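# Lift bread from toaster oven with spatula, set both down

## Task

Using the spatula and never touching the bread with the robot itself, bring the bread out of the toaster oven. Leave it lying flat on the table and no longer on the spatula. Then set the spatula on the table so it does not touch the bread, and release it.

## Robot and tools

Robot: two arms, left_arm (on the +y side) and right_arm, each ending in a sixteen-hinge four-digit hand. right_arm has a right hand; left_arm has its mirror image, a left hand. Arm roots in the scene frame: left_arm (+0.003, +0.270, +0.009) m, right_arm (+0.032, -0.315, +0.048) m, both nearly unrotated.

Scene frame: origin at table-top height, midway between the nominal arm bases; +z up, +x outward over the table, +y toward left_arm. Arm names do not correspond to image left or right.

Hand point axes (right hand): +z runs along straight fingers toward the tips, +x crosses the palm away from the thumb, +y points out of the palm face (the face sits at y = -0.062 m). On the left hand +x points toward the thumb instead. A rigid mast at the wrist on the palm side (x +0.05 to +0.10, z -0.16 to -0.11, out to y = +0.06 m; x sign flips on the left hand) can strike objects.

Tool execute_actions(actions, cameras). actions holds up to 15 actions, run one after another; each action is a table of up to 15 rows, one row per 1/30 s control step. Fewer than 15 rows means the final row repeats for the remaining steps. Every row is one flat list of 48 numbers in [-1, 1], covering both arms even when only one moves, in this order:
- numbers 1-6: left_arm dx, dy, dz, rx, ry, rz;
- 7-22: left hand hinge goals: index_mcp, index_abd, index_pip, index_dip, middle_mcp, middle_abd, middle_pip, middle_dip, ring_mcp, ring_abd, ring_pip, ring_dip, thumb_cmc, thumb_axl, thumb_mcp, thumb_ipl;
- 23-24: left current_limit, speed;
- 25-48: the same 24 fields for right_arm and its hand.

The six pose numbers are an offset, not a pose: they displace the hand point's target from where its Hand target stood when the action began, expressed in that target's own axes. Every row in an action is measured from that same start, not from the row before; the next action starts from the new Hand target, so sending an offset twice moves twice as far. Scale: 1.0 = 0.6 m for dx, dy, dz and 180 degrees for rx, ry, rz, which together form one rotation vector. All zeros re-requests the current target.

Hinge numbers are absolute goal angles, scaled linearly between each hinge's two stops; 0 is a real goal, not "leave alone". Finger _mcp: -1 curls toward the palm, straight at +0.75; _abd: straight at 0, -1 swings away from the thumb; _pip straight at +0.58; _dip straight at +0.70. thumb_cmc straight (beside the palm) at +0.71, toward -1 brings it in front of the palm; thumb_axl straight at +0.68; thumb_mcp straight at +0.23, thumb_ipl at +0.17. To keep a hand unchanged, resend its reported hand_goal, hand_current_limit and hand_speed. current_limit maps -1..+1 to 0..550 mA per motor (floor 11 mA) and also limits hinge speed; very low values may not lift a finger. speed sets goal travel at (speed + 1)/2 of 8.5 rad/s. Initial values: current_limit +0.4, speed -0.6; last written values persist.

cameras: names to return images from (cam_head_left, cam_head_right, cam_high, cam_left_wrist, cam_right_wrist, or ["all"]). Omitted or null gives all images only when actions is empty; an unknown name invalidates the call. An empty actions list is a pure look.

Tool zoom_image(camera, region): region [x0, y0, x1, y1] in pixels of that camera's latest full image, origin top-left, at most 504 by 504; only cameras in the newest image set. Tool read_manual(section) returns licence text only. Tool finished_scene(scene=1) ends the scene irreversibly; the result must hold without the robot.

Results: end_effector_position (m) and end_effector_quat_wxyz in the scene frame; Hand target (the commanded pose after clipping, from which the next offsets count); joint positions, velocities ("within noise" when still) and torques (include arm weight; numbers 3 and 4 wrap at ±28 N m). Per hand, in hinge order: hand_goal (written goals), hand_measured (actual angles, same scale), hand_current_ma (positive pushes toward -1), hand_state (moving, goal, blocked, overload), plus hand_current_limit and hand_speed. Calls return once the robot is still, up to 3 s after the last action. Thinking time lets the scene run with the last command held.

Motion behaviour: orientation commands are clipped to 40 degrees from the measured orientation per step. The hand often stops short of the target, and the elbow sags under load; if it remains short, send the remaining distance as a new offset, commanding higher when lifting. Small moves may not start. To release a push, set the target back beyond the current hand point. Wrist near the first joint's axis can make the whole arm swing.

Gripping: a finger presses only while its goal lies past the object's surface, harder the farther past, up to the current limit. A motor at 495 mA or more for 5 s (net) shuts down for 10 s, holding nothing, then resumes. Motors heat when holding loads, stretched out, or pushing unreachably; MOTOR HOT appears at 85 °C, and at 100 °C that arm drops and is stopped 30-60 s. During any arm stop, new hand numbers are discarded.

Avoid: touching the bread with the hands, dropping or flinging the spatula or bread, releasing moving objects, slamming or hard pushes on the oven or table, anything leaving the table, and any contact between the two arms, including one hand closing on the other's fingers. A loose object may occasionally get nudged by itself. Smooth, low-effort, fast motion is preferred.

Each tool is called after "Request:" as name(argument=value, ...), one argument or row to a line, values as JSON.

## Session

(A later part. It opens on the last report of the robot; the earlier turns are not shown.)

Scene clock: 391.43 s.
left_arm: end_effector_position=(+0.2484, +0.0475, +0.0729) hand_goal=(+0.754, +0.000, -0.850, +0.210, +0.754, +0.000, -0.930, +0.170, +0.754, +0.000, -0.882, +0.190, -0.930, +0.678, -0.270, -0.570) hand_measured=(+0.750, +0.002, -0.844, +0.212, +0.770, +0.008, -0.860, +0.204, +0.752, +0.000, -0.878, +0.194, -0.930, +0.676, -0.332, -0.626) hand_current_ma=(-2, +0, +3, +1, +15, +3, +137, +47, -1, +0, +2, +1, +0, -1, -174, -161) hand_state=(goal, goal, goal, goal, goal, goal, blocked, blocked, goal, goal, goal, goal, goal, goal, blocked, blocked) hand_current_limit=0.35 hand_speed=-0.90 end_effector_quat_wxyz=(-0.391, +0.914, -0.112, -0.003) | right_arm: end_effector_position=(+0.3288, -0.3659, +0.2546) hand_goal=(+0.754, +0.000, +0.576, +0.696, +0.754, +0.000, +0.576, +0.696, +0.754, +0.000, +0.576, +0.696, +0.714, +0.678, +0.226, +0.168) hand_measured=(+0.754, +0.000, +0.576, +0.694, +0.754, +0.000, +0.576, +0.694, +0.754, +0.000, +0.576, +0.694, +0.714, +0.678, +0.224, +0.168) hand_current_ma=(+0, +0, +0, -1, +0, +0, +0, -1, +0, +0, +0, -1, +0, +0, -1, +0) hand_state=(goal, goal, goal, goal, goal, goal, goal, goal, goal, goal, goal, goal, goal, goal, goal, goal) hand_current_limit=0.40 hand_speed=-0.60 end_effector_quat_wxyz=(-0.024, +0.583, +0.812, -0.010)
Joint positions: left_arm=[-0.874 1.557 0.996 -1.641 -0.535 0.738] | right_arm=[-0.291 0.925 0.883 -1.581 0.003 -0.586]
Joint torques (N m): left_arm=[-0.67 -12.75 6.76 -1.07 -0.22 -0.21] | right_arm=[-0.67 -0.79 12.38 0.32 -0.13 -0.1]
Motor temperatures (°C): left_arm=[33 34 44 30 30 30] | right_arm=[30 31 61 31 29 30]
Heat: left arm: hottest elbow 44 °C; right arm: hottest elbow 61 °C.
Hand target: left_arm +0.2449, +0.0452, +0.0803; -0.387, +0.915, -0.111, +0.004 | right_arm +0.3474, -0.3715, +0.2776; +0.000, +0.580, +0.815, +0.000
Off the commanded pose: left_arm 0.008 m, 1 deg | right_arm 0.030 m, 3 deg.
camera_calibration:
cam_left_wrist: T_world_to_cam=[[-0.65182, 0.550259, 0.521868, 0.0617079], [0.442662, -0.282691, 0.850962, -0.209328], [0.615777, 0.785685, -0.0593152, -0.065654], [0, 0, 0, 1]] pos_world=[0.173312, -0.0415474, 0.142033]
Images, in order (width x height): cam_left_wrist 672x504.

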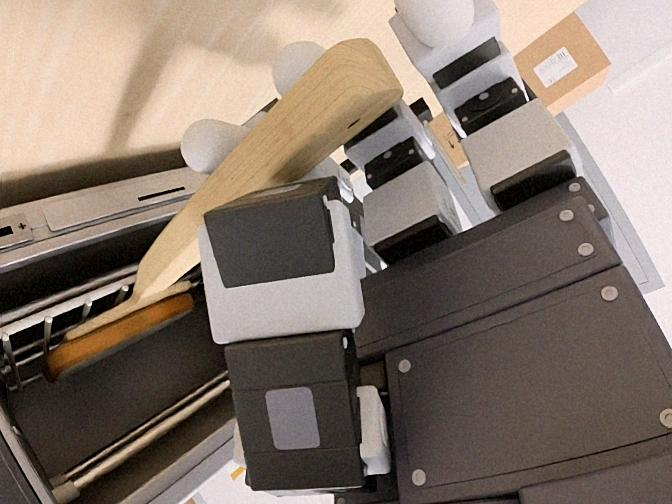

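Request:
execute_actions(
  actions=[
    [[0.0163,-0.0034,0.0016,0,0,0,0.753,0,-0.85,0.21,0.753,0,-0.93,0.17,0.753,0,-0.883,0.19,-0.93,0.678,-0.27,-0.57,0.35,-0.9,0,0,0,0,0,0,0.754,0,0.576,0.696,0.754,0,0.576,0.696,0.754,0,0.576,0.696,0.714,0.678,0.226,0.168,0.4,-0.6],[0.0326,-0.0067,0.0031,0,0,0,0.753,0,-0.85,0.21,0.753,0,-0.93,0.17,0.753,0,-0.883,0.19,-0.93,0.678,-0.27,-0.57,0.35,-0.9,0,0,0,0,0,0,0.754,0,0.576,0.696,0.754,0,0.576,0.696,0.754,0,0.576,0.696,0.714,0.678,0.226,0.168,0.4,-0.6],[0.0488,-0.0101,0.0047,0,0,0,0.753,0,-0.85,0.21,0.753,0,-0.93,0.17,0.753,0,-0.883,0.19,-0.93,0.678,-0.27,-0.57,0.35,-0.9,0,0,0,0,0,0,0.754,0,0.576,0.696,0.754,0,0.576,0.696,0.754,0,0.576,0.696,0.714,0.678,0.226,0.168,0.4,-0.6],[0.065,-0.0134,0.0063,0,0,0,0.753,0,-0.85,0.21,0.753,0,-0.93,0.17,0.753,0,-0.883,0.19,-0.93,0.678,-0.27,-0.57,0.35,-0.9,0,0,0,0,0,0,0.754,0,0.576,0.696,0.754,0,0.576,0.696,0.754,0,0.576,0.696,0.714,0.678,0.226,0.168,0.4,-0.6]],
  ],
  cameras=["cam_left_wrist"],
)

Request:
zoom_image(
  camera="cam_left_wrist",
  region=[30, 270, 230, 420],
)

Scene clock: 393.23 s.
left_arm: end_effector_position=(+0.2705, +0.0567, +0.0754) hand_goal=(+0.754, +0.000, -0.850, +0.210, +0.754, +0.000, -0.930, +0.170, +0.754, +0.000, -0.882, +0.190, -0.930, +0.678, -0.270, -0.570) hand_measured=(+0.748, +0.002, -0.840, +0.216, +0.764, +0.008, -0.862, +0.204, +0.752, +0.000, -0.878, +0.194, -0.928, +0.676, -0.332, -0.626) hand_current_ma=(-3, +0, +7, +3, +7, +3, +133, +47, -1, +0, +2, +1, +0, -1, -174, -160) hand_state=(goal, goal, goal, goal, goal, goal, blocked, blocked, goal, goal, goal, goal, goal, goal, blocked, blocked) hand_current_limit=0.35 hand_speed=-0.90 end_effector_quat_wxyz=(-0.398, +0.911, -0.113, -0.003) | right_arm: end_effector_position=(+0.3288, -0.3659, +0.2546) hand_goal=(+0.754, +0.000, +0.576, +0.696, +0.754, +0.000, +0.576, +0.696, +0.754, +0.000, +0.576, +0.696, +0.714, +0.678, +0.226, +0.168) hand_measured=(+0.754, +0.000, +0.576, +0.694, +0.754, +0.000, +0.576, +0.694, +0.754, +0.000, +0.576, +0.694, +0.714, +0.678, +0.224, +0.168) hand_current_ma=(+0, +0, +0, -1, +0, +0, +0, -1, +0, +0, +0, -1, +0, +0, -1, +0) hand_state=(goal, goal, goal, goal, goal, goal, goal, goal, goal, goal, goal, goal, goal, goal, goal, goal) hand_current_limit=0.40 hand_speed=-0.60 end_effector_quat_wxyz=(-0.024, +0.583, +0.812, -0.010)
Joint positions: left_arm=[-0.818 1.573 1.022 -1.636 -0.577 0.788] | right_arm=[-0.291 0.925 0.883 -1.581 0.003 -0.586]
Joint torques (N m): left_arm=[1.26 -10.23 10.8 -0.18 -0.41 -0.02] | right_arm=[-0.85 -0.85 12.46 0.27 -0.14 -0.11]
Motor temperatures (°C): left_arm=[33 34 44 30 30 30] | right_arm=[30 31 61 31 29 30]
Heat: left arm: hottest elbow 44 °C; right arm: hottest elbow 61 °C.
Hand target: left_arm +0.2849, +0.0452, +0.0803; -0.388, +0.915, -0.111, +0.004 | right_arm +0.3474, -0.3715, +0.2776; +0.000, +0.580, +0.815, +0.000
Off the commanded pose: left_arm 0.019 m, 2 deg | right_arm 0.030 m, 3 deg.
camera_calibration:
cam_left_wrist: T_world_to_cam=[[-0.651054, 0.543567, 0.529777, 0.0692825], [0.441802, -0.296166, 0.846816, -0.21726], [0.617203, 0.785379, -0.0473285, -0.0876846], [0, 0, 0, 1]] pos_world=[0.195212, -0.033139, 0.143125]
Images, in order (width x height): cam_left_wrist 672x504.

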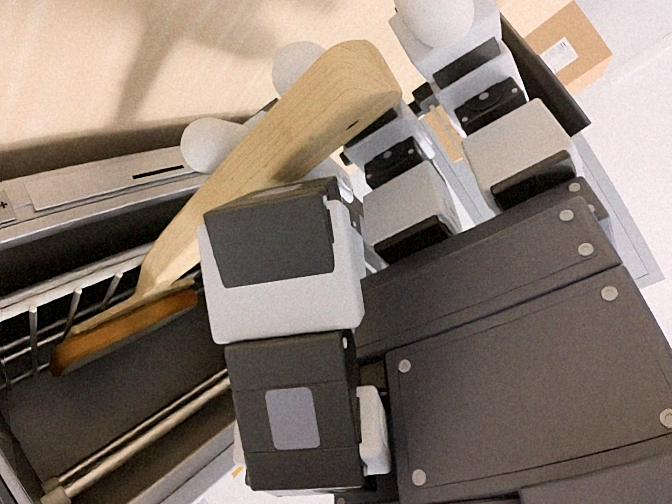

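Scaled by 2.520 from the camera's 672x504 image, which has a finer 960x720 frame.

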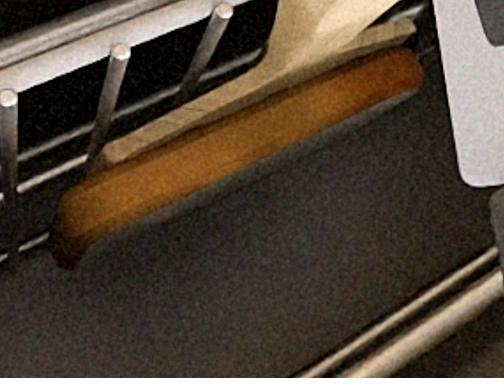

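Request:
execute_actions(
  actions=[
    [[0.0163,-0.0034,0.0016,0,0,0,0.753,0,-0.85,0.21,0.753,0,-0.93,0.17,0.753,0,-0.883,0.19,-0.93,0.678,-0.27,-0.57,0.35,-0.9,0,0,0,0,0,0,0.754,0,0.576,0.696,0.754,0,0.576,0.696,0.754,0,0.576,0.696,0.714,0.678,0.226,0.168,0.4,-0.6],[0.0326,-0.0067,0.0031,0,0,0,0.753,0,-0.85,0.21,0.753,0,-0.93,0.17,0.753,0,-0.883,0.19,-0.93,0.678,-0.27,-0.57,0.35,-0.9,0,0,0,0,0,0,0.754,0,0.576,0.696,0.754,0,0.576,0.696,0.754,0,0.576,0.696,0.714,0.678,0.226,0.168,0.4,-0.6],[0.0488,-0.0101,0.0047,0,0,0,0.753,0,-0.85,0.21,0.753,0,-0.93,0.17,0.753,0,-0.883,0.19,-0.93,0.678,-0.27,-0.57,0.35,-0.9,0,0,0,0,0,0,0.754,0,0.576,0.696,0.754,0,0.576,0.696,0.754,0,0.576,0.696,0.714,0.678,0.226,0.168,0.4,-0.6]],
    [[0.0163,-0.0034,0.0016,0,0,0,0.753,0,-0.85,0.21,0.753,0,-0.93,0.17,0.753,0,-0.883,0.19,-0.93,0.678,-0.27,-0.57,0.35,-0.9,0,0,0,0,0,0,0.754,0,0.576,0.696,0.754,0,0.576,0.696,0.754,0,0.576,0.696,0.714,0.678,0.226,0.168,0.4,-0.6],[0.0326,-0.0067,0.0031,0,0,0,0.753,0,-0.85,0.21,0.753,0,-0.93,0.17,0.753,0,-0.883,0.19,-0.93,0.678,-0.27,-0.57,0.35,-0.9,0,0,0,0,0,0,0.754,0,0.576,0.696,0.754,0,0.576,0.696,0.754,0,0.576,0.696,0.714,0.678,0.226,0.168,0.4,-0.6],[0.0488,-0.0101,0.0047,0,0,0,0.753,0,-0.85,0.21,0.753,0,-0.93,0.17,0.753,0,-0.883,0.19,-0.93,0.678,-0.27,-0.57,0.35,-0.9,0,0,0,0,0,0,0.754,0,0.576,0.696,0.754,0,0.576,0.696,0.754,0,0.576,0.696,0.714,0.678,0.226,0.168,0.4,-0.6]],
  ],
  cameras=["cam_left_wrist"],
)

Request:
zoom_image(
  camera="cam_left_wrist",
  region=[30, 270, 230, 420],
)

Scene clock: 394.70 s.
left_arm: end_effector_position=(+0.3267, +0.0529, +0.0758) hand_goal=(+0.754, +0.000, -0.850, +0.210, +0.754, +0.000, -0.930, +0.170, +0.754, +0.000, -0.882, +0.190, -0.930, +0.678, -0.270, -0.570) hand_measured=(+0.750, +0.002, -0.844, +0.214, +0.764, +0.008, -0.862, +0.204, +0.752, +0.000, -0.878, +0.194, -0.928, +0.676, -0.332, -0.626) hand_current_ma=(-2, +0, +3, +2, +8, +3, +133, +46, -1, +0, +2, +1, +0, -1, -174, -160) hand_state=(goal, goal, goal, goal, goal, goal, blocked, blocked, goal, goal, goal, goal, goal, goal, blocked, blocked) hand_current_limit=0.35 hand_speed=-0.90 end_effector_quat_wxyz=(-0.395, +0.912, -0.111, -0.001) | right_arm: end_effector_position=(+0.3288, -0.3659, +0.2546) hand_goal=(+0.754, +0.000, +0.576, +0.696, +0.754, +0.000, +0.576, +0.696, +0.754, +0.000, +0.576, +0.696, +0.714, +0.678, +0.226, +0.168) hand_measured=(+0.754, +0.000, +0.576, +0.694, +0.754, +0.000, +0.576, +0.694, +0.754, +0.000, +0.576, +0.694, +0.714, +0.678, +0.224, +0.168) hand_current_ma=(+0, +0, +0, -1, +0, +0, +0, -1, +0, +0, +0, -1, +0, +0, -1, +0) hand_state=(goal, goal, goal, goal, goal, goal, goal, goal, goal, goal, goal, goal, goal, goal, goal, goal) hand_current_limit=0.40 hand_speed=-0.60 end_effector_quat_wxyz=(-0.024, +0.583, +0.812, -0.010)
Joint positions: left_arm=[-0.722 1.656 1.136 -1.606 -0.628 0.882] | right_arm=[-0.291 0.925 0.883 -1.581 0.003 -0.586]
Joint torques (N m): left_arm=[1.85 -11.52 11.52 -0.08 -0.59 0.14] | right_arm=[-0.91 -0.62 12.52 0.34 -0.13 -0.09]
Motor temperatures (°C): left_arm=[33 34 44 30 30 30] | right_arm=[30 31 61 31 29 30]
Heat: left arm: hottest elbow 44 °C; right arm: hottest elbow 61 °C.
Hand target: left_arm +0.3449, +0.0453, +0.0804; -0.388, +0.915, -0.112, +0.004 | right_arm +0.3474, -0.3715, +0.2776; +0.000, +0.580, +0.815, +0.000
Off the commanded pose: left_arm 0.020 m, 1 deg | right_arm 0.030 m, 3 deg.
camera_calibration:
cam_left_wrist: T_world_to_cam=[[-0.655242, 0.545184, 0.522908, 0.109613], [0.438227, -0.289503, 0.850967, -0.243123], [0.615317, 0.786742, -0.0492199, -0.11872], [0, 0, 0, 1]] pos_world=[0.251416, -0.0367424, 0.143729]
Images, in order (width x height): cam_left_wrist 672x504.

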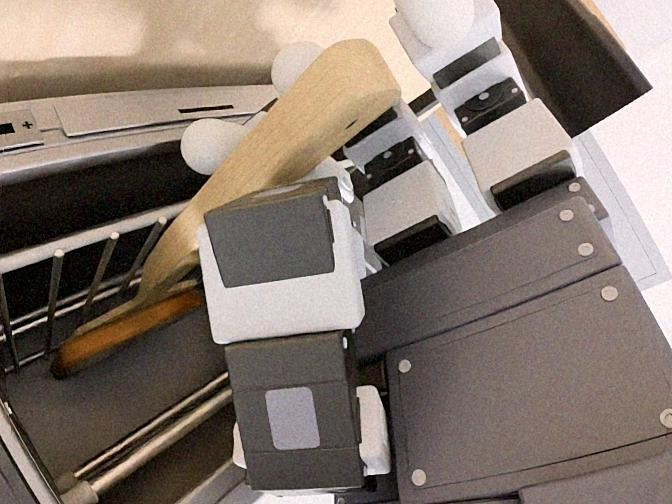

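Scaled by 2.520 from the camera's 672x504 image, which has a finer 960x720 frame.

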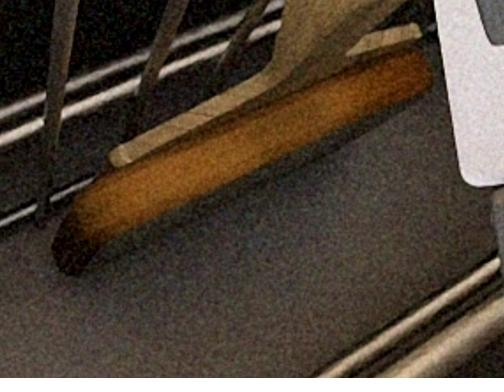

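Request:
execute_actions(
  actions=[
    [[0.0163,-0.0034,0.0016,0,0,0,0.753,0,-0.85,0.21,0.753,0,-0.93,0.17,0.753,0,-0.883,0.19,-0.93,0.678,-0.27,-0.57,0.35,-0.9,0,0,0,0,0,0,0.754,0,0.576,0.696,0.754,0,0.576,0.696,0.754,0,0.576,0.696,0.714,0.678,0.226,0.168,0.4,-0.6],[0.0326,-0.0067,0.0031,0,0,0,0.753,0,-0.85,0.21,0.753,0,-0.93,0.17,0.753,0,-0.883,0.19,-0.93,0.678,-0.27,-0.57,0.35,-0.9,0,0,0,0,0,0,0.754,0,0.576,0.696,0.754,0,0.576,0.696,0.754,0,0.576,0.696,0.714,0.678,0.226,0.168,0.4,-0.6]],
  ],
  cameras=["cam_left_wrist"],
)

Request:
zoom_image(
  camera="cam_left_wrist",
  region=[30, 270, 230, 420],
)

Scene clock: 395.53 s.
left_arm: end_effector_position=(+0.3268, +0.0534, +0.0757) hand_goal=(+0.754, +0.000, -0.850, +0.210, +0.754, +0.000, -0.930, +0.170, +0.754, +0.000, -0.882, +0.190, -0.930, +0.678, -0.270, -0.570) hand_measured=(+0.750, +0.002, -0.844, +0.214, +0.764, +0.008, -0.862, +0.204, +0.752, +0.000, -0.878, +0.194, -0.928, +0.674, -0.332, -0.626) hand_current_ma=(-2, +0, +3, +2, +8, +3, +133, +46, -1, +0, +2, +1, +0, -3, -174, -160) hand_state=(goal, goal, goal, goal, goal, goal, blocked, blocked, goal, goal, goal, goal, goal, goal, blocked, blocked) hand_current_limit=0.35 hand_speed=-0.90 end_effector_quat_wxyz=(-0.398, +0.910, -0.114, -0.007) | right_arm: end_effector_position=(+0.3288, -0.3659, +0.2546) hand_goal=(+0.754, +0.000, +0.576, +0.696, +0.754, +0.000, +0.576, +0.696, +0.754, +0.000, +0.576, +0.696, +0.714, +0.678, +0.226, +0.168) hand_measured=(+0.754, +0.000, +0.576, +0.694, +0.754, +0.000, +0.576, +0.694, +0.754, +0.000, +0.576, +0.694, +0.714, +0.678, +0.224, +0.168) hand_current_ma=(+0, +0, +0, -1, +0, +0, +0, -1, +0, +0, +0, -1, +0, +0, -1, +0) hand_state=(goal, goal, goal, goal, goal, goal, goal, goal, goal, goal, goal, goal, goal, goal, goal, goal) hand_current_limit=0.40 hand_speed=-0.60 end_effector_quat_wxyz=(-0.024, +0.583, +0.812, -0.010)
Joint positions: left_arm=[-0.72 1.665 1.144 -1.618 -0.628 0.887] | right_arm=[-0.291 0.925 0.883 -1.581 0.003 -0.586]
Joint torques (N m): left_arm=[4.07 -10.17 14.35 0.58 -1.13 0.35] | right_arm=[-0.56 -0.15 12.52 0.24 -0.18 -0.11]
Motor temperatures (°C): left_arm=[33 34 44 30 30 30] | right_arm=[30 31 61 31 29 30]
Heat: left arm: hottest elbow 44 °C; right arm: hottest elbow 61 °C.
Hand target: left_arm +0.3649, +0.0451, +0.0803; -0.388, +0.915, -0.112, +0.004 | right_arm +0.3474, -0.3715, +0.2776; +0.000, +0.580, +0.815, +0.000
Off the commanded pose: left_arm 0.039 m, 2 deg | right_arm 0.030 m, 3 deg.
camera_calibration:
cam_left_wrist: T_world_to_cam=[[-0.647565, 0.541809, 0.535819, 0.106205], [0.447889, -0.298247, 0.842878, -0.24493], [0.616486, 0.785806, -0.0495354, -0.119438], [0, 0, 0, 1]] pos_world=[0.252108, -0.0367374, 0.143623]
Images, in order (width x height): cam_left_wrist 672x504.

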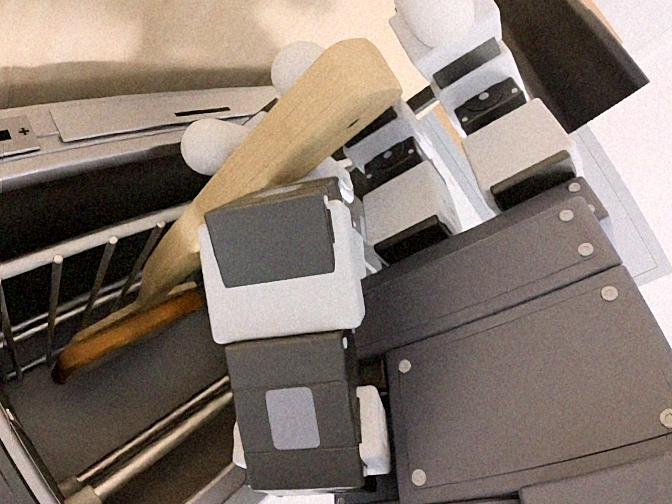

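Scaled by 2.520 from the camera's 672x504 image, which has a finer 960x720 frame.

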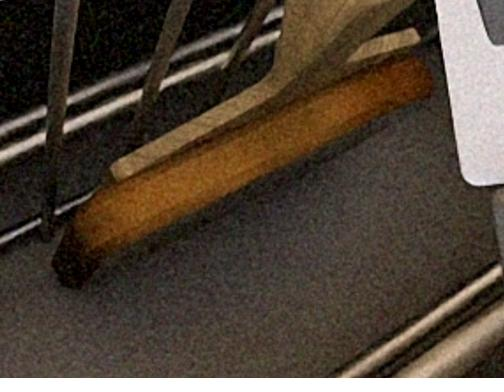

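Request:
execute_actions(
  actions=[
    [[-0.0488,0.0101,-0.0047,0,0,0,0.753,0,-0.85,0.21,0.753,0,-0.9,0.18,0.753,0,-0.883,0.19,-0.93,0.678,-0.33,-0.66,0.3,-0.9,0,0,0,0,0,0,0.754,0,0.576,0.696,0.754,0,0.576,0.696,0.754,0,0.576,0.696,0.714,0.678,0.226,0.168,0.4,-0.6]],
    [[0,0,0,0,0,0,0.753,0,-0.85,0.21,0.753,0,-0.87,0.195,0.753,0,-0.883,0.19,-0.93,0.678,-0.33,-0.7,0.3,-0.9,0,0,0,0,0,0,0.754,0,0.576,0.696,0.754,0,0.576,0.696,0.754,0,0.576,0.696,0.714,0.678,0.226,0.168,0.4,-0.6]],
  ],
  cameras=["cam_left_wrist"],
)

Request:
zoom_image(
  camera="cam_left_wrist",
  region=[30, 270, 230, 420],
)

Scene clock: 397.13 s.
left_arm: end_effector_position=(+0.3252, +0.0523, +0.0752) hand_goal=(+0.754, +0.000, -0.850, +0.210, +0.754, +0.000, -0.870, +0.196, +0.754, +0.000, -0.882, +0.190, -0.930, +0.678, -0.330, -0.700) hand_measured=(+0.750, +0.002, -0.844, +0.214, +0.752, +0.002, -0.870, +0.194, +0.750, +0.000, -0.878, +0.194, -0.930, +0.676, -0.332, -0.698) hand_current_ma=(-2, +0, +3, +2, -1, +1, +0, +0, -1, +0, +2, +1, +0, -1, -1, +1) hand_state=(goal, goal, goal, goal, goal, goal, goal, goal, goal, goal, goal, goal, goal, goal, goal, goal) hand_current_limit=0.30 hand_speed=-0.90 end_effector_quat_wxyz=(-0.395, +0.912, -0.113, -0.011) | right_arm: end_effector_position=(+0.3288, -0.3659, +0.2546) hand_goal=(+0.754, +0.000, +0.576, +0.696, +0.754, +0.000, +0.576, +0.696, +0.754, +0.000, +0.576, +0.696, +0.714, +0.678, +0.226, +0.168) hand_measured=(+0.754, +0.000, +0.576, +0.694, +0.754, +0.000, +0.576, +0.694, +0.754, +0.000, +0.576, +0.694, +0.714, +0.678, +0.224, +0.168) hand_current_ma=(+0, +0, +0, -1, +0, +0, +0, -1, +0, +0, +0, -1, +0, +0, -1, +0) hand_state=(goal, goal, goal, goal, goal, goal, goal, goal, goal, goal, goal, goal, goal, goal, goal, goal) hand_current_limit=0.40 hand_speed=-0.60 end_effector_quat_wxyz=(-0.024, +0.583, +0.812, -0.010)
Joint positions: left_arm=[-0.72 1.665 1.144 -1.618 -0.617 0.887] | right_arm=[-0.291 0.925 0.883 -1.581 0.003 -0.586]
Joint torques (N m): left_arm=[0.38 -13.33 8.9 0.23 -0.62 -0.04] | right_arm=[-0.79 0.03 12.46 0.35 -0.16 -0.09]
Motor temperatures (°C): left_arm=[33 34 44 30 30 30] | right_arm=[30 31 61 31 29 30]
Heat: left arm: hottest elbow 44 °C; right arm: hottest elbow 61 °C.
Hand target: left_arm +0.3349, +0.0451, +0.0803; -0.388, +0.915, -0.112, +0.004 | right_arm +0.3474, -0.3715, +0.2776; +0.000, +0.580, +0.815, +0.000
Off the commanded pose: left_arm 0.013 m, 2 deg | right_arm 0.030 m, 3 deg.
camera_calibration:
cam_left_wrist: T_world_to_cam=[[-0.647277, 0.541509, 0.53647, 0.105859], [0.455127, -0.290016, 0.841873, -0.246833], [0.611466, 0.789087, -0.0587349, -0.115537], [0, 0, 0, 1]] pos_world=[0.251507, -0.0377406, 0.144225]
Images, in order (width x height): cam_left_wrist 672x504.

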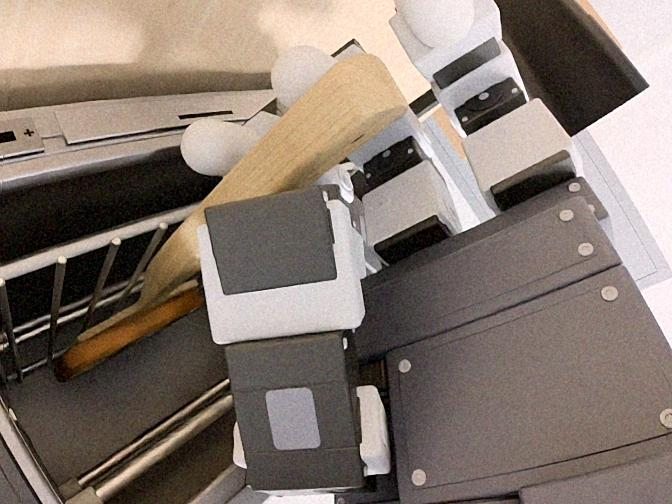

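Scaled by 2.520 from the camera's 672x504 image, which has a finer 960x720 frame.

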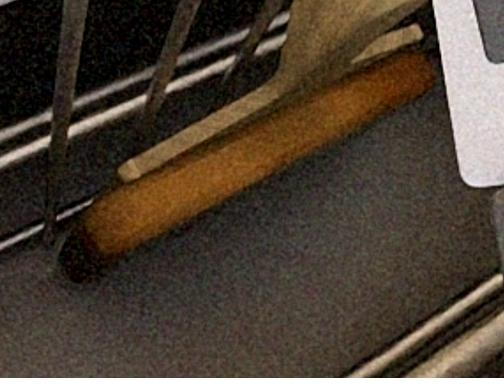

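Request:
execute_actions(
  actions=[
    [[-0.0244,0.005,-0.0024,0,0,0,0.753,0,-0.85,0.21,0.753,0,-0.87,0.195,0.753,0,-0.883,0.19,-0.93,0.678,-0.33,-0.72,0.3,-0.9,0,0,0,0,0,0,0.754,0,0.576,0.696,0.754,0,0.576,0.696,0.754,0,0.576,0.696,0.714,0.678,0.226,0.168,0.4,-0.6],[-0.0488,0.0101,-0.0047,0,0,0,0.753,0,-0.85,0.21,0.753,0,-0.87,0.195,0.753,0,-0.883,0.19,-0.93,0.678,-0.33,-0.72,0.3,-0.9,0,0,0,0,0,0,0.754,0,0.576,0.696,0.754,0,0.576,0.696,0.754,0,0.576,0.696,0.714,0.678,0.226,0.168,0.4,-0.6]],
  ],
  cameras=["cam_left_wrist"],
)

Request:
zoom_image(
  camera="cam_left_wrist",
  region=[30, 270, 230, 420],
)

Scene clock: 398.13 s.
left_arm: end_effector_position=(+0.3053, +0.0507, +0.0705) hand_goal=(+0.754, +0.000, -0.850, +0.210, +0.754, +0.000, -0.870, +0.196, +0.754, +0.000, -0.882, +0.190, -0.930, +0.678, -0.330, -0.720) hand_measured=(+0.750, +0.002, -0.844, +0.214, +0.752, +0.002, -0.870, +0.194, +0.750, +0.000, -0.878, +0.194, -0.930, +0.678, -0.332, -0.718) hand_current_ma=(-2, +0, +3, +2, -1, +1, +0, +0, -1, +0, +2, +1, +0, +0, +0, +0) hand_state=(goal, goal, goal, goal, goal, goal, goal, goal, goal, goal, goal, goal, goal, goal, goal, goal) hand_current_limit=0.30 hand_speed=-0.90 end_effector_quat_wxyz=(-0.396, +0.911, -0.116, -0.010) | right_arm: end_effector_position=(+0.3288, -0.3659, +0.2546) hand_goal=(+0.754, +0.000, +0.576, +0.696, +0.754, +0.000, +0.576, +0.696, +0.754, +0.000, +0.576, +0.696, +0.714, +0.678, +0.226, +0.168) hand_measured=(+0.754, +0.000, +0.576, +0.694, +0.754, +0.000, +0.576, +0.694, +0.754, +0.000, +0.576, +0.694, +0.714, +0.678, +0.224, +0.168) hand_current_ma=(+0, +0, +0, -1, +0, +0, +0, -1, +0, +0, +0, -1, +0, +0, -1, +0) hand_state=(goal, goal, goal, goal, goal, goal, goal, goal, goal, goal, goal, goal, goal, goal, goal, goal) hand_current_limit=0.40 hand_speed=-0.60 end_effector_quat_wxyz=(-0.024, +0.583, +0.812, -0.010)
Joint positions: left_arm=[-0.757 1.644 1.101 -1.615 -0.6 0.856] | right_arm=[-0.291 0.925 0.883 -1.581 0.003 -0.586]
Joint torques (N m): left_arm=[-0.67 -14.74 7.1 -0.51 -0.29 -0.26] | right_arm=[-0.56 -0.44 12.37 0.36 -0.18 -0.1]
Motor temperatures (°C): left_arm=[33 34 44 30 30 30] | right_arm=[30 31 61 31 29 30]
Heat: left arm: hottest elbow 44 °C; right arm: hottest elbow 61 °C.
Hand target: left_arm +0.3050, +0.0452, +0.0803; -0.388, +0.915, -0.111, +0.004 | right_arm +0.3474, -0.3715, +0.2776; +0.000, +0.580, +0.815, +0.000
Off the commanded pose: left_arm 0.011 m, 2 deg | right_arm 0.030 m, 3 deg.
camera_calibration:
cam_left_wrist: T_world_to_cam=[[-0.643107, 0.544484, 0.53847, 0.0947616], [0.455148, -0.293708, 0.840581, -0.234064], [0.615836, 0.785667, -0.0589354, -0.103482], [0, 0, 0, 1]] pos_world=[0.231203, -0.0390404, 0.139625]
Images, in order (width x height): cam_left_wrist 672x504.

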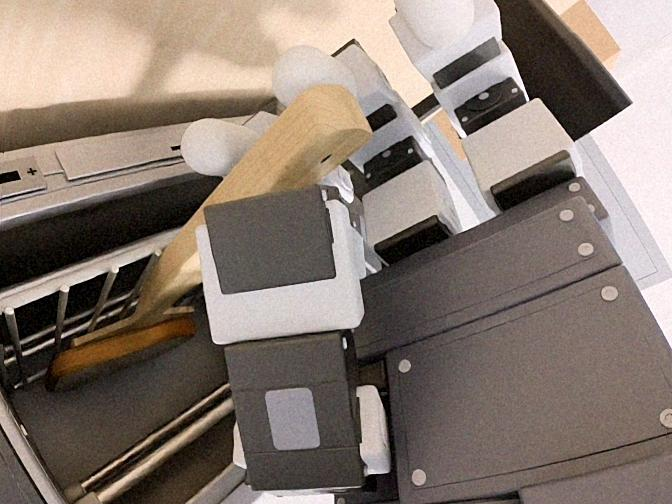

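Scaled by 2.520 from the camera's 672x504 image, which has a finer 960x720 frame.

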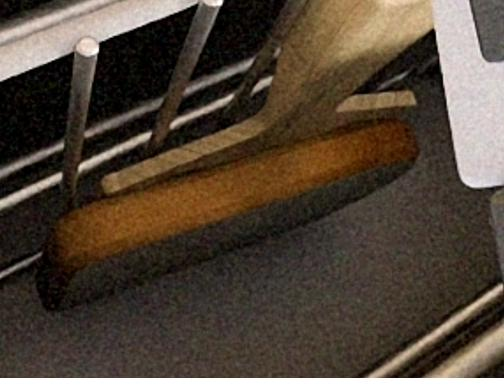

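Request:
execute_actions(
  actions=[
    [[0,0,0,0,0,0,0.753,0,-0.86,0.205,0.753,0,-0.88,0.19,0.753,0,-0.883,0.19,-0.82,0.678,-0.33,-0.72,0.3,-0.8,0,0,0,0,0,0,0.754,0,0.576,0.696,0.754,0,0.576,0.696,0.754,0,0.576,0.696,0.714,0.678,0.226,0.168,0.4,-0.6]],
    [[0,0,0,0,0,0,0.753,0,-0.86,0.205,0.753,0,-0.89,0.185,0.753,0,-0.883,0.19,-0.82,0.678,-0.27,-0.58,0.4,-0.9,0,0,0,0,0,0,0.754,0,0.576,0.696,0.754,0,0.576,0.696,0.754,0,0.576,0.696,0.714,0.678,0.226,0.168,0.4,-0.6]],
    [[0,0,0,0,0,0,0.753,0,-0.86,0.205,0.753,0,-0.89,0.185,0.753,0,-0.883,0.19,-0.82,0.678,-0.26,-0.55,0.4,-0.9,0,0,0,0,0,0,0.754,0,0.576,0.696,0.754,0,0.576,0.696,0.754,0,0.576,0.696,0.714,0.678,0.226,0.168,0.4,-0.6]],
  ],
  cameras=["cam_left_wrist"],
)

Request:
zoom_image(
  camera="cam_left_wrist",
  region=[30, 270, 230, 420],
)

Scene clock: 400.07 s.
left_arm: end_effector_position=(+0.3061, +0.0505, +0.0719) hand_goal=(+0.754, +0.000, -0.860, +0.206, +0.754, +0.000, -0.890, +0.186, +0.754, +0.000, -0.882, +0.190, -0.820, +0.678, -0.260, -0.550) hand_measured=(+0.750, +0.002, -0.848, +0.214, +0.754, +0.008, -0.842, +0.214, +0.750, +0.000, -0.878, +0.194, -0.818, +0.680, -0.332, -0.646) hand_current_ma=(-1, +0, +9, +5, +0, +3, +75, +33, -1, +0, +2, +1, +1, +1, -220, -369) hand_state=(goal, goal, goal, goal, goal, goal, blocked, blocked, goal, goal, goal, goal, goal, goal, blocked, blocked) hand_current_limit=0.40 hand_speed=-0.90 end_effector_quat_wxyz=(-0.395, +0.912, -0.112, -0.008) | right_arm: end_effector_position=(+0.3288, -0.3659, +0.2546) hand_goal=(+0.754, +0.000, +0.576, +0.696, +0.754, +0.000, +0.576, +0.696, +0.754, +0.000, +0.576, +0.696, +0.714, +0.678, +0.226, +0.168) hand_measured=(+0.754, +0.000, +0.576, +0.694, +0.754, +0.000, +0.576, +0.694, +0.754, +0.000, +0.576, +0.694, +0.714, +0.678, +0.224, +0.168) hand_current_ma=(+0, +0, +0, -1, +0, +0, +0, -1, +0, +0, +0, -1, +0, +0, -1, +0) hand_state=(goal, goal, goal, goal, goal, goal, goal, goal, goal, goal, goal, goal, goal, goal, goal, goal) hand_current_limit=0.40 hand_speed=-0.60 end_effector_quat_wxyz=(-0.024, +0.583, +0.812, -0.010)
Joint positions: left_arm=[-0.757 1.641 1.101 -1.615 -0.6 0.849] | right_arm=[-0.291 0.925 0.883 -1.581 0.003 -0.586]
Joint torques (N m): left_arm=[-0.67 -14.45 7.13 -0.5 -0.31 -0.17] | right_arm=[-0.38 -0.5 12.46 0.34 -0.15 -0.11]
Motor temperatures (°C): left_arm=[33 35 43 30 30 30] | right_arm=[30 31 61 31 29 30]
Heat: left arm: hottest elbow 43 °C; right arm: hottest elbow 61 °C.
Hand target: left_arm +0.3050, +0.0452, +0.0803; -0.388, +0.915, -0.111, +0.004 | right_arm +0.3474, -0.3715, +0.2776; +0.000, +0.580, +0.815, +0.000
Off the commanded pose: left_arm 0.010 m, 2 deg | right_arm 0.030 m, 3 deg.
camera_calibration:
cam_left_wrist: T_world_to_cam=[[-0.649797, 0.54317, 0.531724, 0.097289], [0.450008, -0.288862, 0.845016, -0.234558], [0.612582, 0.788369, -0.0567295, -0.10307], [0, 0, 0, 1]] pos_world=[0.23191, -0.0393418, 0.140627]
Images, in order (width x height): cam_left_wrist 672x504.

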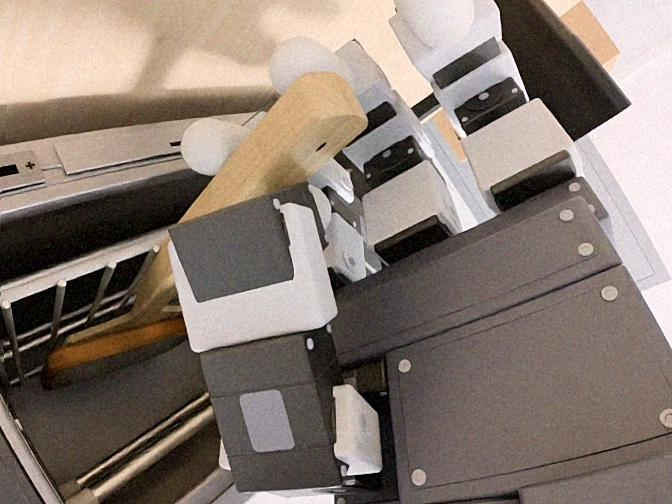

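Scaled by 2.520 from the camera's 672x504 image, which has a finer 960x720 frame.

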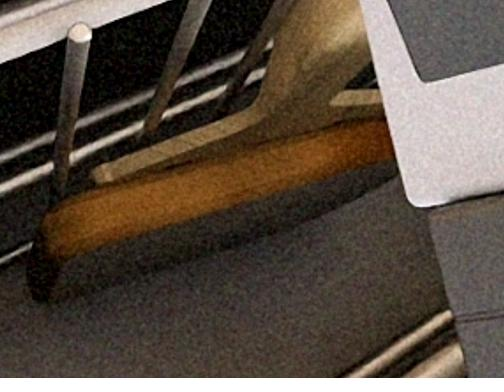

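Request:
execute_actions(
  actions=[
    [[0.0163,-0.0034,0.0016,0,0,0,0.753,0,-0.86,0.205,0.753,0,-0.89,0.185,0.753,0,-0.883,0.19,-0.82,0.678,-0.26,-0.55,0.4,-0.9,0,0,0,0,0,0,0.754,0,0.576,0.696,0.754,0,0.576,0.696,0.754,0,0.576,0.696,0.714,0.678,0.226,0.168,0.4,-0.6],[0.0326,-0.0067,0.0031,0,0,0,0.753,0,-0.86,0.205,0.753,0,-0.89,0.185,0.753,0,-0.883,0.19,-0.82,0.678,-0.26,-0.55,0.4,-0.9,0,0,0,0,0,0,0.754,0,0.576,0.696,0.754,0,0.576,0.696,0.754,0,0.576,0.696,0.714,0.678,0.226,0.168,0.4,-0.6],[0.0488,-0.0101,0.0047,0,0,0,0.753,0,-0.86,0.205,0.753,0,-0.89,0.185,0.753,0,-0.883,0.19,-0.82,0.678,-0.26,-0.55,0.4,-0.9,0,0,0,0,0,0,0.754,0,0.576,0.696,0.754,0,0.576,0.696,0.754,0,0.576,0.696,0.714,0.678,0.226,0.168,0.4,-0.6]],
    [[0.0163,-0.0034,0.0016,0,0,0,0.753,0,-0.86,0.205,0.753,0,-0.89,0.185,0.753,0,-0.883,0.19,-0.82,0.678,-0.26,-0.55,0.4,-0.9,0,0,0,0,0,0,0.754,0,0.576,0.696,0.754,0,0.576,0.696,0.754,0,0.576,0.696,0.714,0.678,0.226,0.168,0.4,-0.6]],
  ],
  cameras=["cam_left_wrist"],
)

Request:
zoom_image(
  camera="cam_left_wrist",
  region=[30, 270, 230, 420],
)

Scene clock: 401.60 s.
left_arm: end_effector_position=(+0.3262, +0.0539, +0.0753) hand_goal=(+0.754, +0.000, -0.860, +0.206, +0.754, +0.000, -0.890, +0.186, +0.754, +0.000, -0.882, +0.190, -0.820, +0.678, -0.260, -0.550) hand_measured=(+0.754, +0.002, -0.842, +0.220, +0.752, +0.008, -0.842, +0.214, +0.750, +0.000, -0.878, +0.194, -0.816, +0.682, -0.334, -0.634) hand_current_ma=(+0, +0, +16, +12, +0, +4, +75, +33, -1, +0, +2, +1, +2, +2, -225, -299) hand_state=(goal, goal, goal, goal, goal, goal, blocked, blocked, goal, goal, goal, goal, goal, goal, blocked, blocked) hand_current_limit=0.40 hand_speed=-0.90 end_effector_quat_wxyz=(-0.397, +0.911, -0.113, -0.003) | right_arm: end_effector_position=(+0.3288, -0.3659, +0.2546) hand_goal=(+0.754, +0.000, +0.576, +0.696, +0.754, +0.000, +0.576, +0.696, +0.754, +0.000, +0.576, +0.696, +0.714, +0.678, +0.226, +0.168) hand_measured=(+0.754, +0.000, +0.576, +0.694, +0.754, +0.000, +0.576, +0.694, +0.754, +0.000, +0.576, +0.694, +0.714, +0.678, +0.224, +0.168) hand_current_ma=(+0, +0, +0, -1, +0, +0, +0, -1, +0, +0, +0, -1, +0, +0, -1, +0) hand_state=(goal, goal, goal, goal, goal, goal, goal, goal, goal, goal, goal, goal, goal, goal, goal, goal) hand_current_limit=0.40 hand_speed=-0.60 end_effector_quat_wxyz=(-0.024, +0.583, +0.812, -0.010)
Joint positions: left_arm=[-0.722 1.657 1.135 -1.608 -0.63 0.885] | right_arm=[-0.291 0.925 0.883 -1.581 0.003 -0.586]
Joint torques (N m): left_arm=[1.85 -11.58 11.59 -0.01 -0.52 0.12] | right_arm=[-1.08 -0.09 12.36 0.36 -0.09 -0.1]
Motor temperatures (°C): left_arm=[33 35 44 30 30 30] | right_arm=[30 31 61 31 29 30]
Heat: left arm: hottest elbow 44 °C; right arm: hottest elbow 61 °C.
Hand target: left_arm +0.3450, +0.0452, +0.0804; -0.388, +0.915, -0.112, +0.004 | right_arm +0.3474, -0.3715, +0.2776; +0.000, +0.580, +0.815, +0.000
Off the commanded pose: left_arm 0.021 m, 1 deg | right_arm 0.030 m, 3 deg.
camera_calibration:
cam_left_wrist: T_world_to_cam=[[-0.651569, 0.544713, 0.527964, 0.107444], [0.440757, -0.294611, 0.847902, -0.242507], [0.617407, 0.78517, -0.0481263, -0.119886], [0, 0, 0, 1]] pos_world=[0.250912, -0.0358402, 0.143126]
Images, in order (width x height): cam_left_wrist 672x504.

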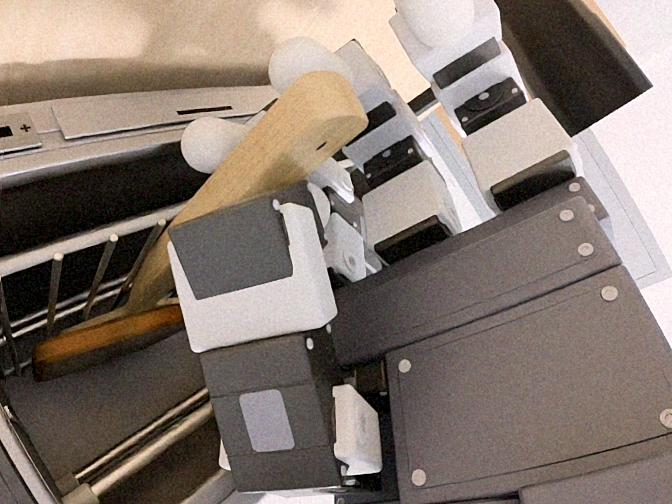

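Scaled by 2.520 from the camera's 672x504 image, which has a finer 960x720 frame.

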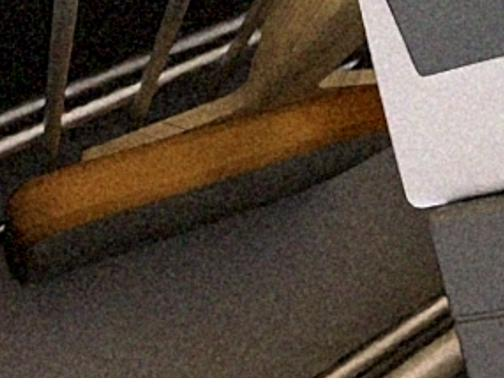

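Request:
execute_actions(
  actions=[
    [[-0.0244,0.005,-0.0024,0,0,0,0.753,0,-0.87,0.2,0.753,0,-0.89,0.185,0.753,0,-0.883,0.19,-0.82,0.678,-0.22,-0.48,0.55,-0.9,0,0,0,0,0,0,0.754,0,0.576,0.696,0.754,0,0.576,0.696,0.754,0,0.576,0.696,0.714,0.678,0.226,0.168,0.4,-0.6]],
    [[0,0,0,0,0.0078,-0.0078,0.753,0,-0.87,0.2,0.753,0,-0.89,0.185,0.753,0,-0.883,0.19,-0.82,0.678,-0.22,-0.48,0.55,-0.9,0,0,0,0,0,0,0.754,0,0.576,0.696,0.754,0,0.576,0.696,0.754,0,0.576,0.696,0.714,0.678,0.226,0.168,0.4,-0.6],[0,0,0,0,0.0157,-0.0157,0.753,0,-0.87,0.2,0.753,0,-0.89,0.185,0.753,0,-0.883,0.19,-0.82,0.678,-0.22,-0.48,0.55,-0.9,0,0,0,0,0,0,0.754,0,0.576,0.696,0.754,0,0.576,0.696,0.754,0,0.576,0.696,0.714,0.678,0.226,0.168,0.4,-0.6]],
  ],
  cameras=["cam_left_wrist"],
)

Request:
zoom_image(
  camera="cam_left_wrist",
  region=[10, 250, 210, 400],
)

Scene clock: 403.17 s.
left_arm: end_effector_position=(+0.3286, +0.0525, +0.0711) hand_goal=(+0.754, +0.000, -0.870, +0.200, +0.754, +0.000, -0.890, +0.186, +0.754, +0.000, -0.882, +0.190, -0.820, +0.678, -0.220, -0.480) hand_measured=(+0.756, +0.002, -0.842, +0.220, +0.754, +0.008, -0.840, +0.216, +0.750, +0.000, -0.878, +0.194, -0.816, +0.682, -0.334, -0.628) hand_current_ma=(+1, +0, +32, +21, +0, +4, +83, +36, -1, +0, +2, +1, +2, +2, -426, -426) hand_state=(goal, goal, blocked, blocked, goal, goal, blocked, blocked, goal, goal, goal, goal, goal, goal, blocked, blocked) hand_current_limit=0.55 hand_speed=-0.90 end_effector_quat_wxyz=(-0.393, +0.913, -0.103, +0.017) | right_arm: end_effector_position=(+0.3288, -0.3659, +0.2546) hand_goal=(+0.754, +0.000, +0.576, +0.696, +0.754, +0.000, +0.576, +0.696, +0.754, +0.000, +0.576, +0.696, +0.714, +0.678, +0.226, +0.168) hand_measured=(+0.754, +0.000, +0.576, +0.694, +0.754, +0.000, +0.576, +0.694, +0.754, +0.000, +0.576, +0.694, +0.714, +0.678, +0.224, +0.168) hand_current_ma=(+0, +0, +0, -1, +0, +0, +0, -1, +0, +0, +0, -1, +0, +0, -1, +0) hand_state=(goal, goal, goal, goal, goal, goal, goal, goal, goal, goal, goal, goal, goal, goal, goal, goal) hand_current_limit=0.40 hand_speed=-0.60 end_effector_quat_wxyz=(-0.024, +0.583, +0.812, -0.010)
Joint positions: left_arm=[-0.728 1.648 1.113 -1.569 -0.641 0.862] | right_arm=[-0.291 0.925 0.883 -1.581 0.003 -0.586]
Joint torques (N m): left_arm=[-0.85 -14.92 7.16 0.08 -0.51 -0.26] | right_arm=[-0.91 -0.38 12.36 0.43 -0.17 -0.11]
Motor temperatures (°C): left_arm=[33 35 44 30 30 30] | right_arm=[30 31 61 31 29 30]
Heat: left arm: hottest elbow 44 °C; right arm: hottest elbow 61 °C.
Hand target: left_arm +0.3300, +0.0452, +0.0804; -0.384, +0.917, -0.098, +0.036 | right_arm +0.3474, -0.3715, +0.2776; +0.000, +0.580, +0.815, +0.000
Off the commanded pose: left_arm 0.012 m, 3 deg | right_arm 0.030 m, 3 deg.
camera_calibration:
cam_left_wrist: T_world_to_cam=[[-0.674802, 0.548994, 0.493202, 0.121774], [0.405529, -0.28252, 0.869327, -0.230964], [0.616595, 0.78663, -0.0319879, -0.121478], [0, 0, 0, 1]] pos_world=[0.250738, -0.0365469, 0.136838]
Images, in order (width x height): cam_left_wrist 672x504.

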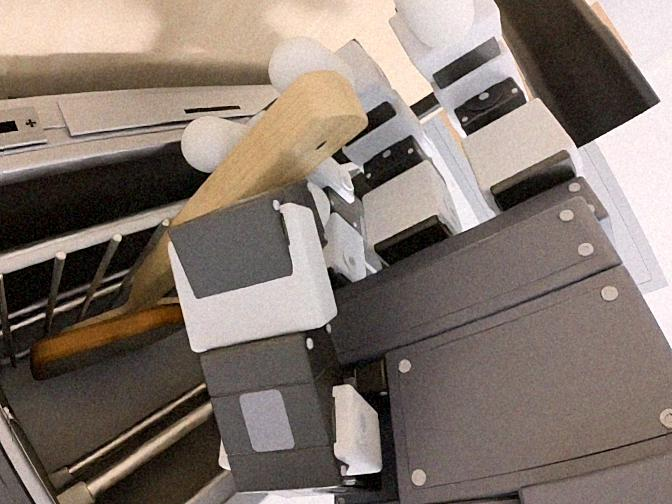

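Scaled by 2.520 from the camera's 672x504 image, which has a finer 960x720 frame.

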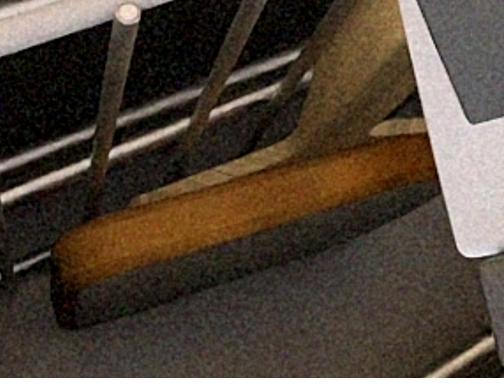

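Request:
execute_actions(
  actions=[
    [[-0.0123,-0.0011,-0.0047,0,0,0,0.753,0,-0.87,0.2,0.753,0,-0.89,0.185,0.753,0,-0.883,0.19,-0.82,0.678,-0.22,-0.48,0.55,-0.9,0,0,0,0,0,0,0.754,0,0.576,0.696,0.754,0,0.576,0.696,0.754,0,0.576,0.696,0.714,0.678,0.226,0.168,0.4,-0.6],[-0.0246,-0.0021,-0.0094,0,0,0,0.753,0,-0.87,0.2,0.753,0,-0.89,0.185,0.753,0,-0.883,0.19,-0.82,0.678,-0.22,-0.48,0.55,-0.9,0,0,0,0,0,0,0.754,0,0.576,0.696,0.754,0,0.576,0.696,0.754,0,0.576,0.696,0.714,0.678,0.226,0.168,0.4,-0.6],[-0.0368,-0.0032,-0.014,0,0,0,0.753,0,-0.87,0.2,0.753,0,-0.89,0.185,0.753,0,-0.883,0.19,-0.82,0.678,-0.22,-0.48,0.55,-0.9,0,0,0,0,0,0,0.754,0,0.576,0.696,0.754,0,0.576,0.696,0.754,0,0.576,0.696,0.714,0.678,0.226,0.168,0.4,-0.6],[-0.0491,-0.0042,-0.0187,0,0,0,0.753,0,-0.87,0.2,0.753,0,-0.89,0.185,0.753,0,-0.883,0.19,-0.82,0.678,-0.22,-0.48,0.55,-0.9,0,0,0,0,0,0,0.754,0,0.576,0.696,0.754,0,0.576,0.696,0.754,0,0.576,0.696,0.714,0.678,0.226,0.168,0.4,-0.6]],
  ],
  cameras=["cam_left_wrist"],
)

Request:
zoom_image(
  camera="cam_left_wrist",
  region=[10, 250, 210, 400],
)

Scene clock: 404.40 s.
left_arm: end_effector_position=(+0.3010, +0.0488, +0.0796) hand_goal=(+0.754, +0.000, -0.870, +0.200, +0.754, +0.000, -0.890, +0.186, +0.754, +0.000, -0.882, +0.190, -0.820, +0.678, -0.220, -0.480) hand_measured=(+0.754, +0.004, -0.824, +0.234, +0.752, +0.004, -0.842, +0.214, +0.750, +0.000, -0.878, +0.194, -0.812, +0.688, -0.334, -0.618) hand_current_ma=(+0, +1, +74, +46, -1, +1, +76, +35, -1, +0, +2, +1, +4, +9, -426, -426) hand_state=(goal, goal, blocked, blocked, goal, goal, blocked, blocked, goal, goal, goal, goal, goal, goal, blocked, blocked) hand_current_limit=0.55 hand_speed=-0.90 end_effector_quat_wxyz=(-0.389, +0.915, -0.105, +0.024) | right_arm: end_effector_position=(+0.3288, -0.3659, +0.2546) hand_goal=(+0.754, +0.000, +0.576, +0.696, +0.754, +0.000, +0.576, +0.696, +0.754, +0.000, +0.576, +0.696, +0.714, +0.678, +0.226, +0.168) hand_measured=(+0.754, +0.000, +0.576, +0.694, +0.754, +0.000, +0.576, +0.694, +0.754, +0.000, +0.576, +0.694, +0.714, +0.678, +0.224, +0.168) hand_current_ma=(+0, +0, +0, -1, +0, +0, +0, -1, +0, +0, +0, -1, +0, +0, -1, +0) hand_state=(goal, goal, goal, goal, goal, goal, goal, goal, goal, goal, goal, goal, goal, goal, goal, goal) hand_current_limit=0.40 hand_speed=-0.60 end_effector_quat_wxyz=(-0.024, +0.583, +0.812, -0.010)
Joint positions: left_arm=[-0.784 1.591 1.067 -1.594 -0.617 0.813] | right_arm=[-0.291 0.925 0.883 -1.581 0.003 -0.586]
Joint torques (N m): left_arm=[-0.67 -14.1 7.49 -0.95 -0.39 -0.28] | right_arm=[-0.56 -0.73 12.4 0.27 -0.16 -0.09]
Motor temperatures (°C): left_arm=[33 35 43 30 30 30] | right_arm=[30 31 61 31 29 30]
Heat: left arm: hottest elbow 43 °C; right arm: hottest elbow 61 °C.
Hand target: left_arm +0.2999, +0.0452, +0.0904; -0.384, +0.917, -0.098, +0.036 | right_arm +0.3474, -0.3715, +0.2776; +0.000, +0.580, +0.815, +0.000
Off the commanded pose: left_arm 0.011 m, 2 deg | right_arm 0.030 m, 3 deg.
camera_calibration:
cam_left_wrist: T_world_to_cam=[[-0.674685, 0.560191, 0.480609, 0.1014], [0.394021, -0.277248, 0.876288, -0.225554], [0.624137, 0.780589, -0.0336718, -0.103107], [0, 0, 0, 1]] pos_world=[0.221639, -0.0388539, 0.145445]
Images, in order (width x height): cam_left_wrist 672x504.

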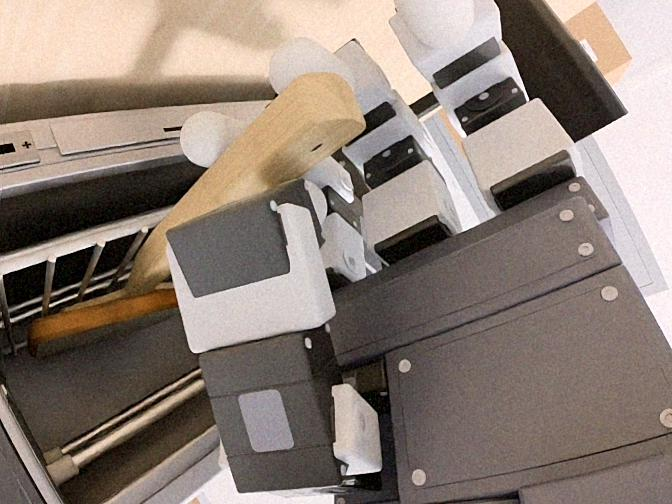

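Scaled by 2.520 from the camera's 672x504 image, which has a finer 960x720 frame.

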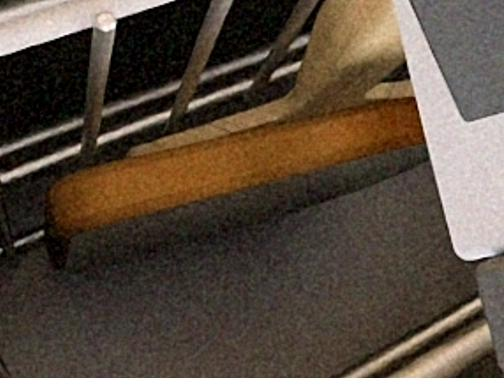

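Request:
execute_actions(
  actions=[
    [[-0.0163,0.0025,-0.0024,0,0,0,0.753,0,-0.88,0.19,0.753,0,-0.89,0.185,0.753,0,-0.883,0.19,-0.82,0.678,-0.22,-0.48,0.55,-0.9,0,0,0,0,0,0,0.754,0,0.576,0.696,0.754,0,0.576,0.696,0.754,0,0.576,0.696,0.714,0.678,0.226,0.168,0.4,-0.6],[-0.0326,0.0051,-0.0047,0,0,0,0.753,0,-0.89,0.18,0.753,0,-0.89,0.185,0.753,0,-0.883,0.19,-0.82,0.678,-0.22,-0.48,0.55,-0.9,0,0,0,0,0,0,0.754,0,0.576,0.696,0.754,0,0.576,0.696,0.754,0,0.576,0.696,0.714,0.678,0.226,0.168,0.4,-0.6],[-0.0489,0.0076,-0.0071,0,0,0,0.753,0,-0.89,0.18,0.753,0,-0.89,0.185,0.753,0,-0.883,0.19,-0.82,0.678,-0.22,-0.48,0.55,-0.9,0,0,0,0,0,0,0.754,0,0.576,0.696,0.754,0,0.576,0.696,0.754,0,0.576,0.696,0.714,0.678,0.226,0.168,0.4,-0.6]],
  ],
  cameras=["cam_left_wrist"],
)

Request:
zoom_image(
  camera="cam_left_wrist",
  region=[10, 250, 210, 400],
)

Scene clock: 405.50 s.
left_arm: end_effector_position=(+0.2710, +0.0481, +0.0801) hand_goal=(+0.754, +0.000, -0.890, +0.180, +0.754, +0.000, -0.890, +0.186, +0.754, +0.000, -0.882, +0.190, -0.820, +0.678, -0.220, -0.480) hand_measured=(+0.752, +0.004, -0.824, +0.234, +0.752, +0.004, -0.844, +0.214, +0.750, +0.000, -0.878, +0.194, -0.812, +0.688, -0.334, -0.618) hand_current_ma=(+0, +1, +125, +94, +0, +1, +73, +35, -1, +0, +2, +1, +4, +8, -426, -426) hand_state=(goal, goal, blocked, blocked, goal, goal, blocked, blocked, goal, goal, goal, goal, goal, goal, blocked, blocked) hand_current_limit=0.55 hand_speed=-0.90 end_effector_quat_wxyz=(-0.389, +0.915, -0.106, +0.024) | right_arm: end_effector_position=(+0.3288, -0.3659, +0.2546) hand_goal=(+0.754, +0.000, +0.576, +0.696, +0.754, +0.000, +0.576, +0.696, +0.754, +0.000, +0.576, +0.696, +0.714, +0.678, +0.226, +0.168) hand_measured=(+0.754, +0.000, +0.576, +0.694, +0.754, +0.000, +0.576, +0.694, +0.754, +0.000, +0.576, +0.694, +0.714, +0.678, +0.224, +0.168) hand_current_ma=(+0, +0, +0, -1, +0, +0, +0, -1, +0, +0, +0, -1, +0, +0, -1, +0) hand_state=(goal, goal, goal, goal, goal, goal, goal, goal, goal, goal, goal, goal, goal, goal, goal, goal) hand_current_limit=0.40 hand_speed=-0.60 end_effector_quat_wxyz=(-0.024, +0.583, +0.812, -0.010)
Joint positions: left_arm=[-0.844 1.551 1.015 -1.617 -0.586 0.752] | right_arm=[-0.291 0.925 0.883 -1.581 0.003 -0.586]
Joint torques (N m): left_arm=[-0.67 -13.16 7.34 -1.01 -0.37 -0.32] | right_arm=[-0.91 -0.85 12.45 0.39 -0.16 -0.13]
Motor temperatures (°C): left_arm=[33 35 43 30 30 30] | right_arm=[30 31 61 31 29 30]
Heat: left arm: hottest elbow 43 °C; right arm: hottest elbow 61 °C.
Hand target: left_arm +0.2700, +0.0453, +0.0904; -0.384, +0.917, -0.098, +0.036 | right_arm +0.3474, -0.3715, +0.2776; +0.000, +0.580, +0.815, +0.000
Off the commanded pose: left_arm 0.011 m, 2 deg | right_arm 0.030 m, 3 deg.
camera_calibration:
cam_left_wrist: T_world_to_cam=[[-0.674065, 0.560973, 0.480568, 0.0812092], [0.393387, -0.278028, 0.876326, -0.214153], [0.625206, 0.77975, -0.0332703, -0.0840563], [0, 0, 0, 1]] pos_world=[0.191538, -0.0395539, 0.145845]
Images, in order (width x height): cam_left_wrist 672x504.

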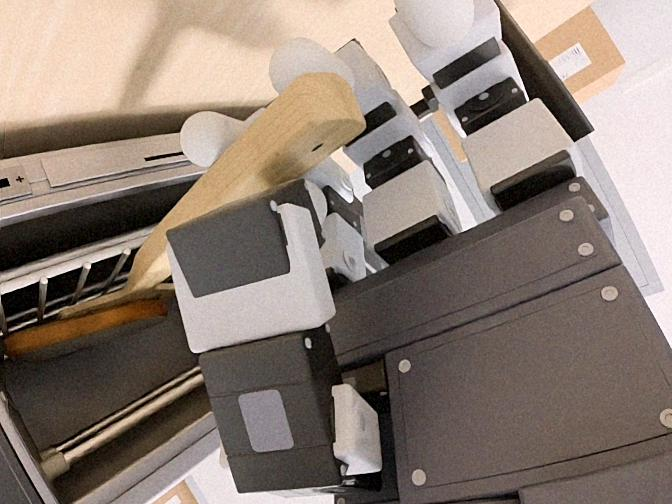

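Scaled by 2.520 from the camera's 672x504 image, which has a finer 960x720 frame.

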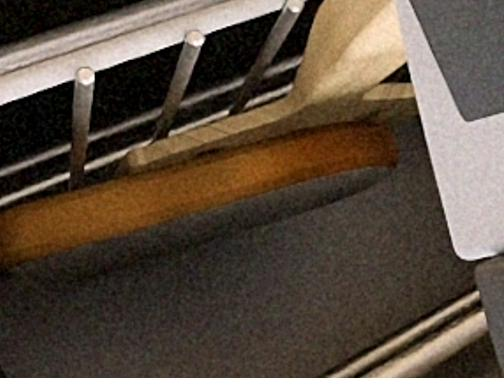

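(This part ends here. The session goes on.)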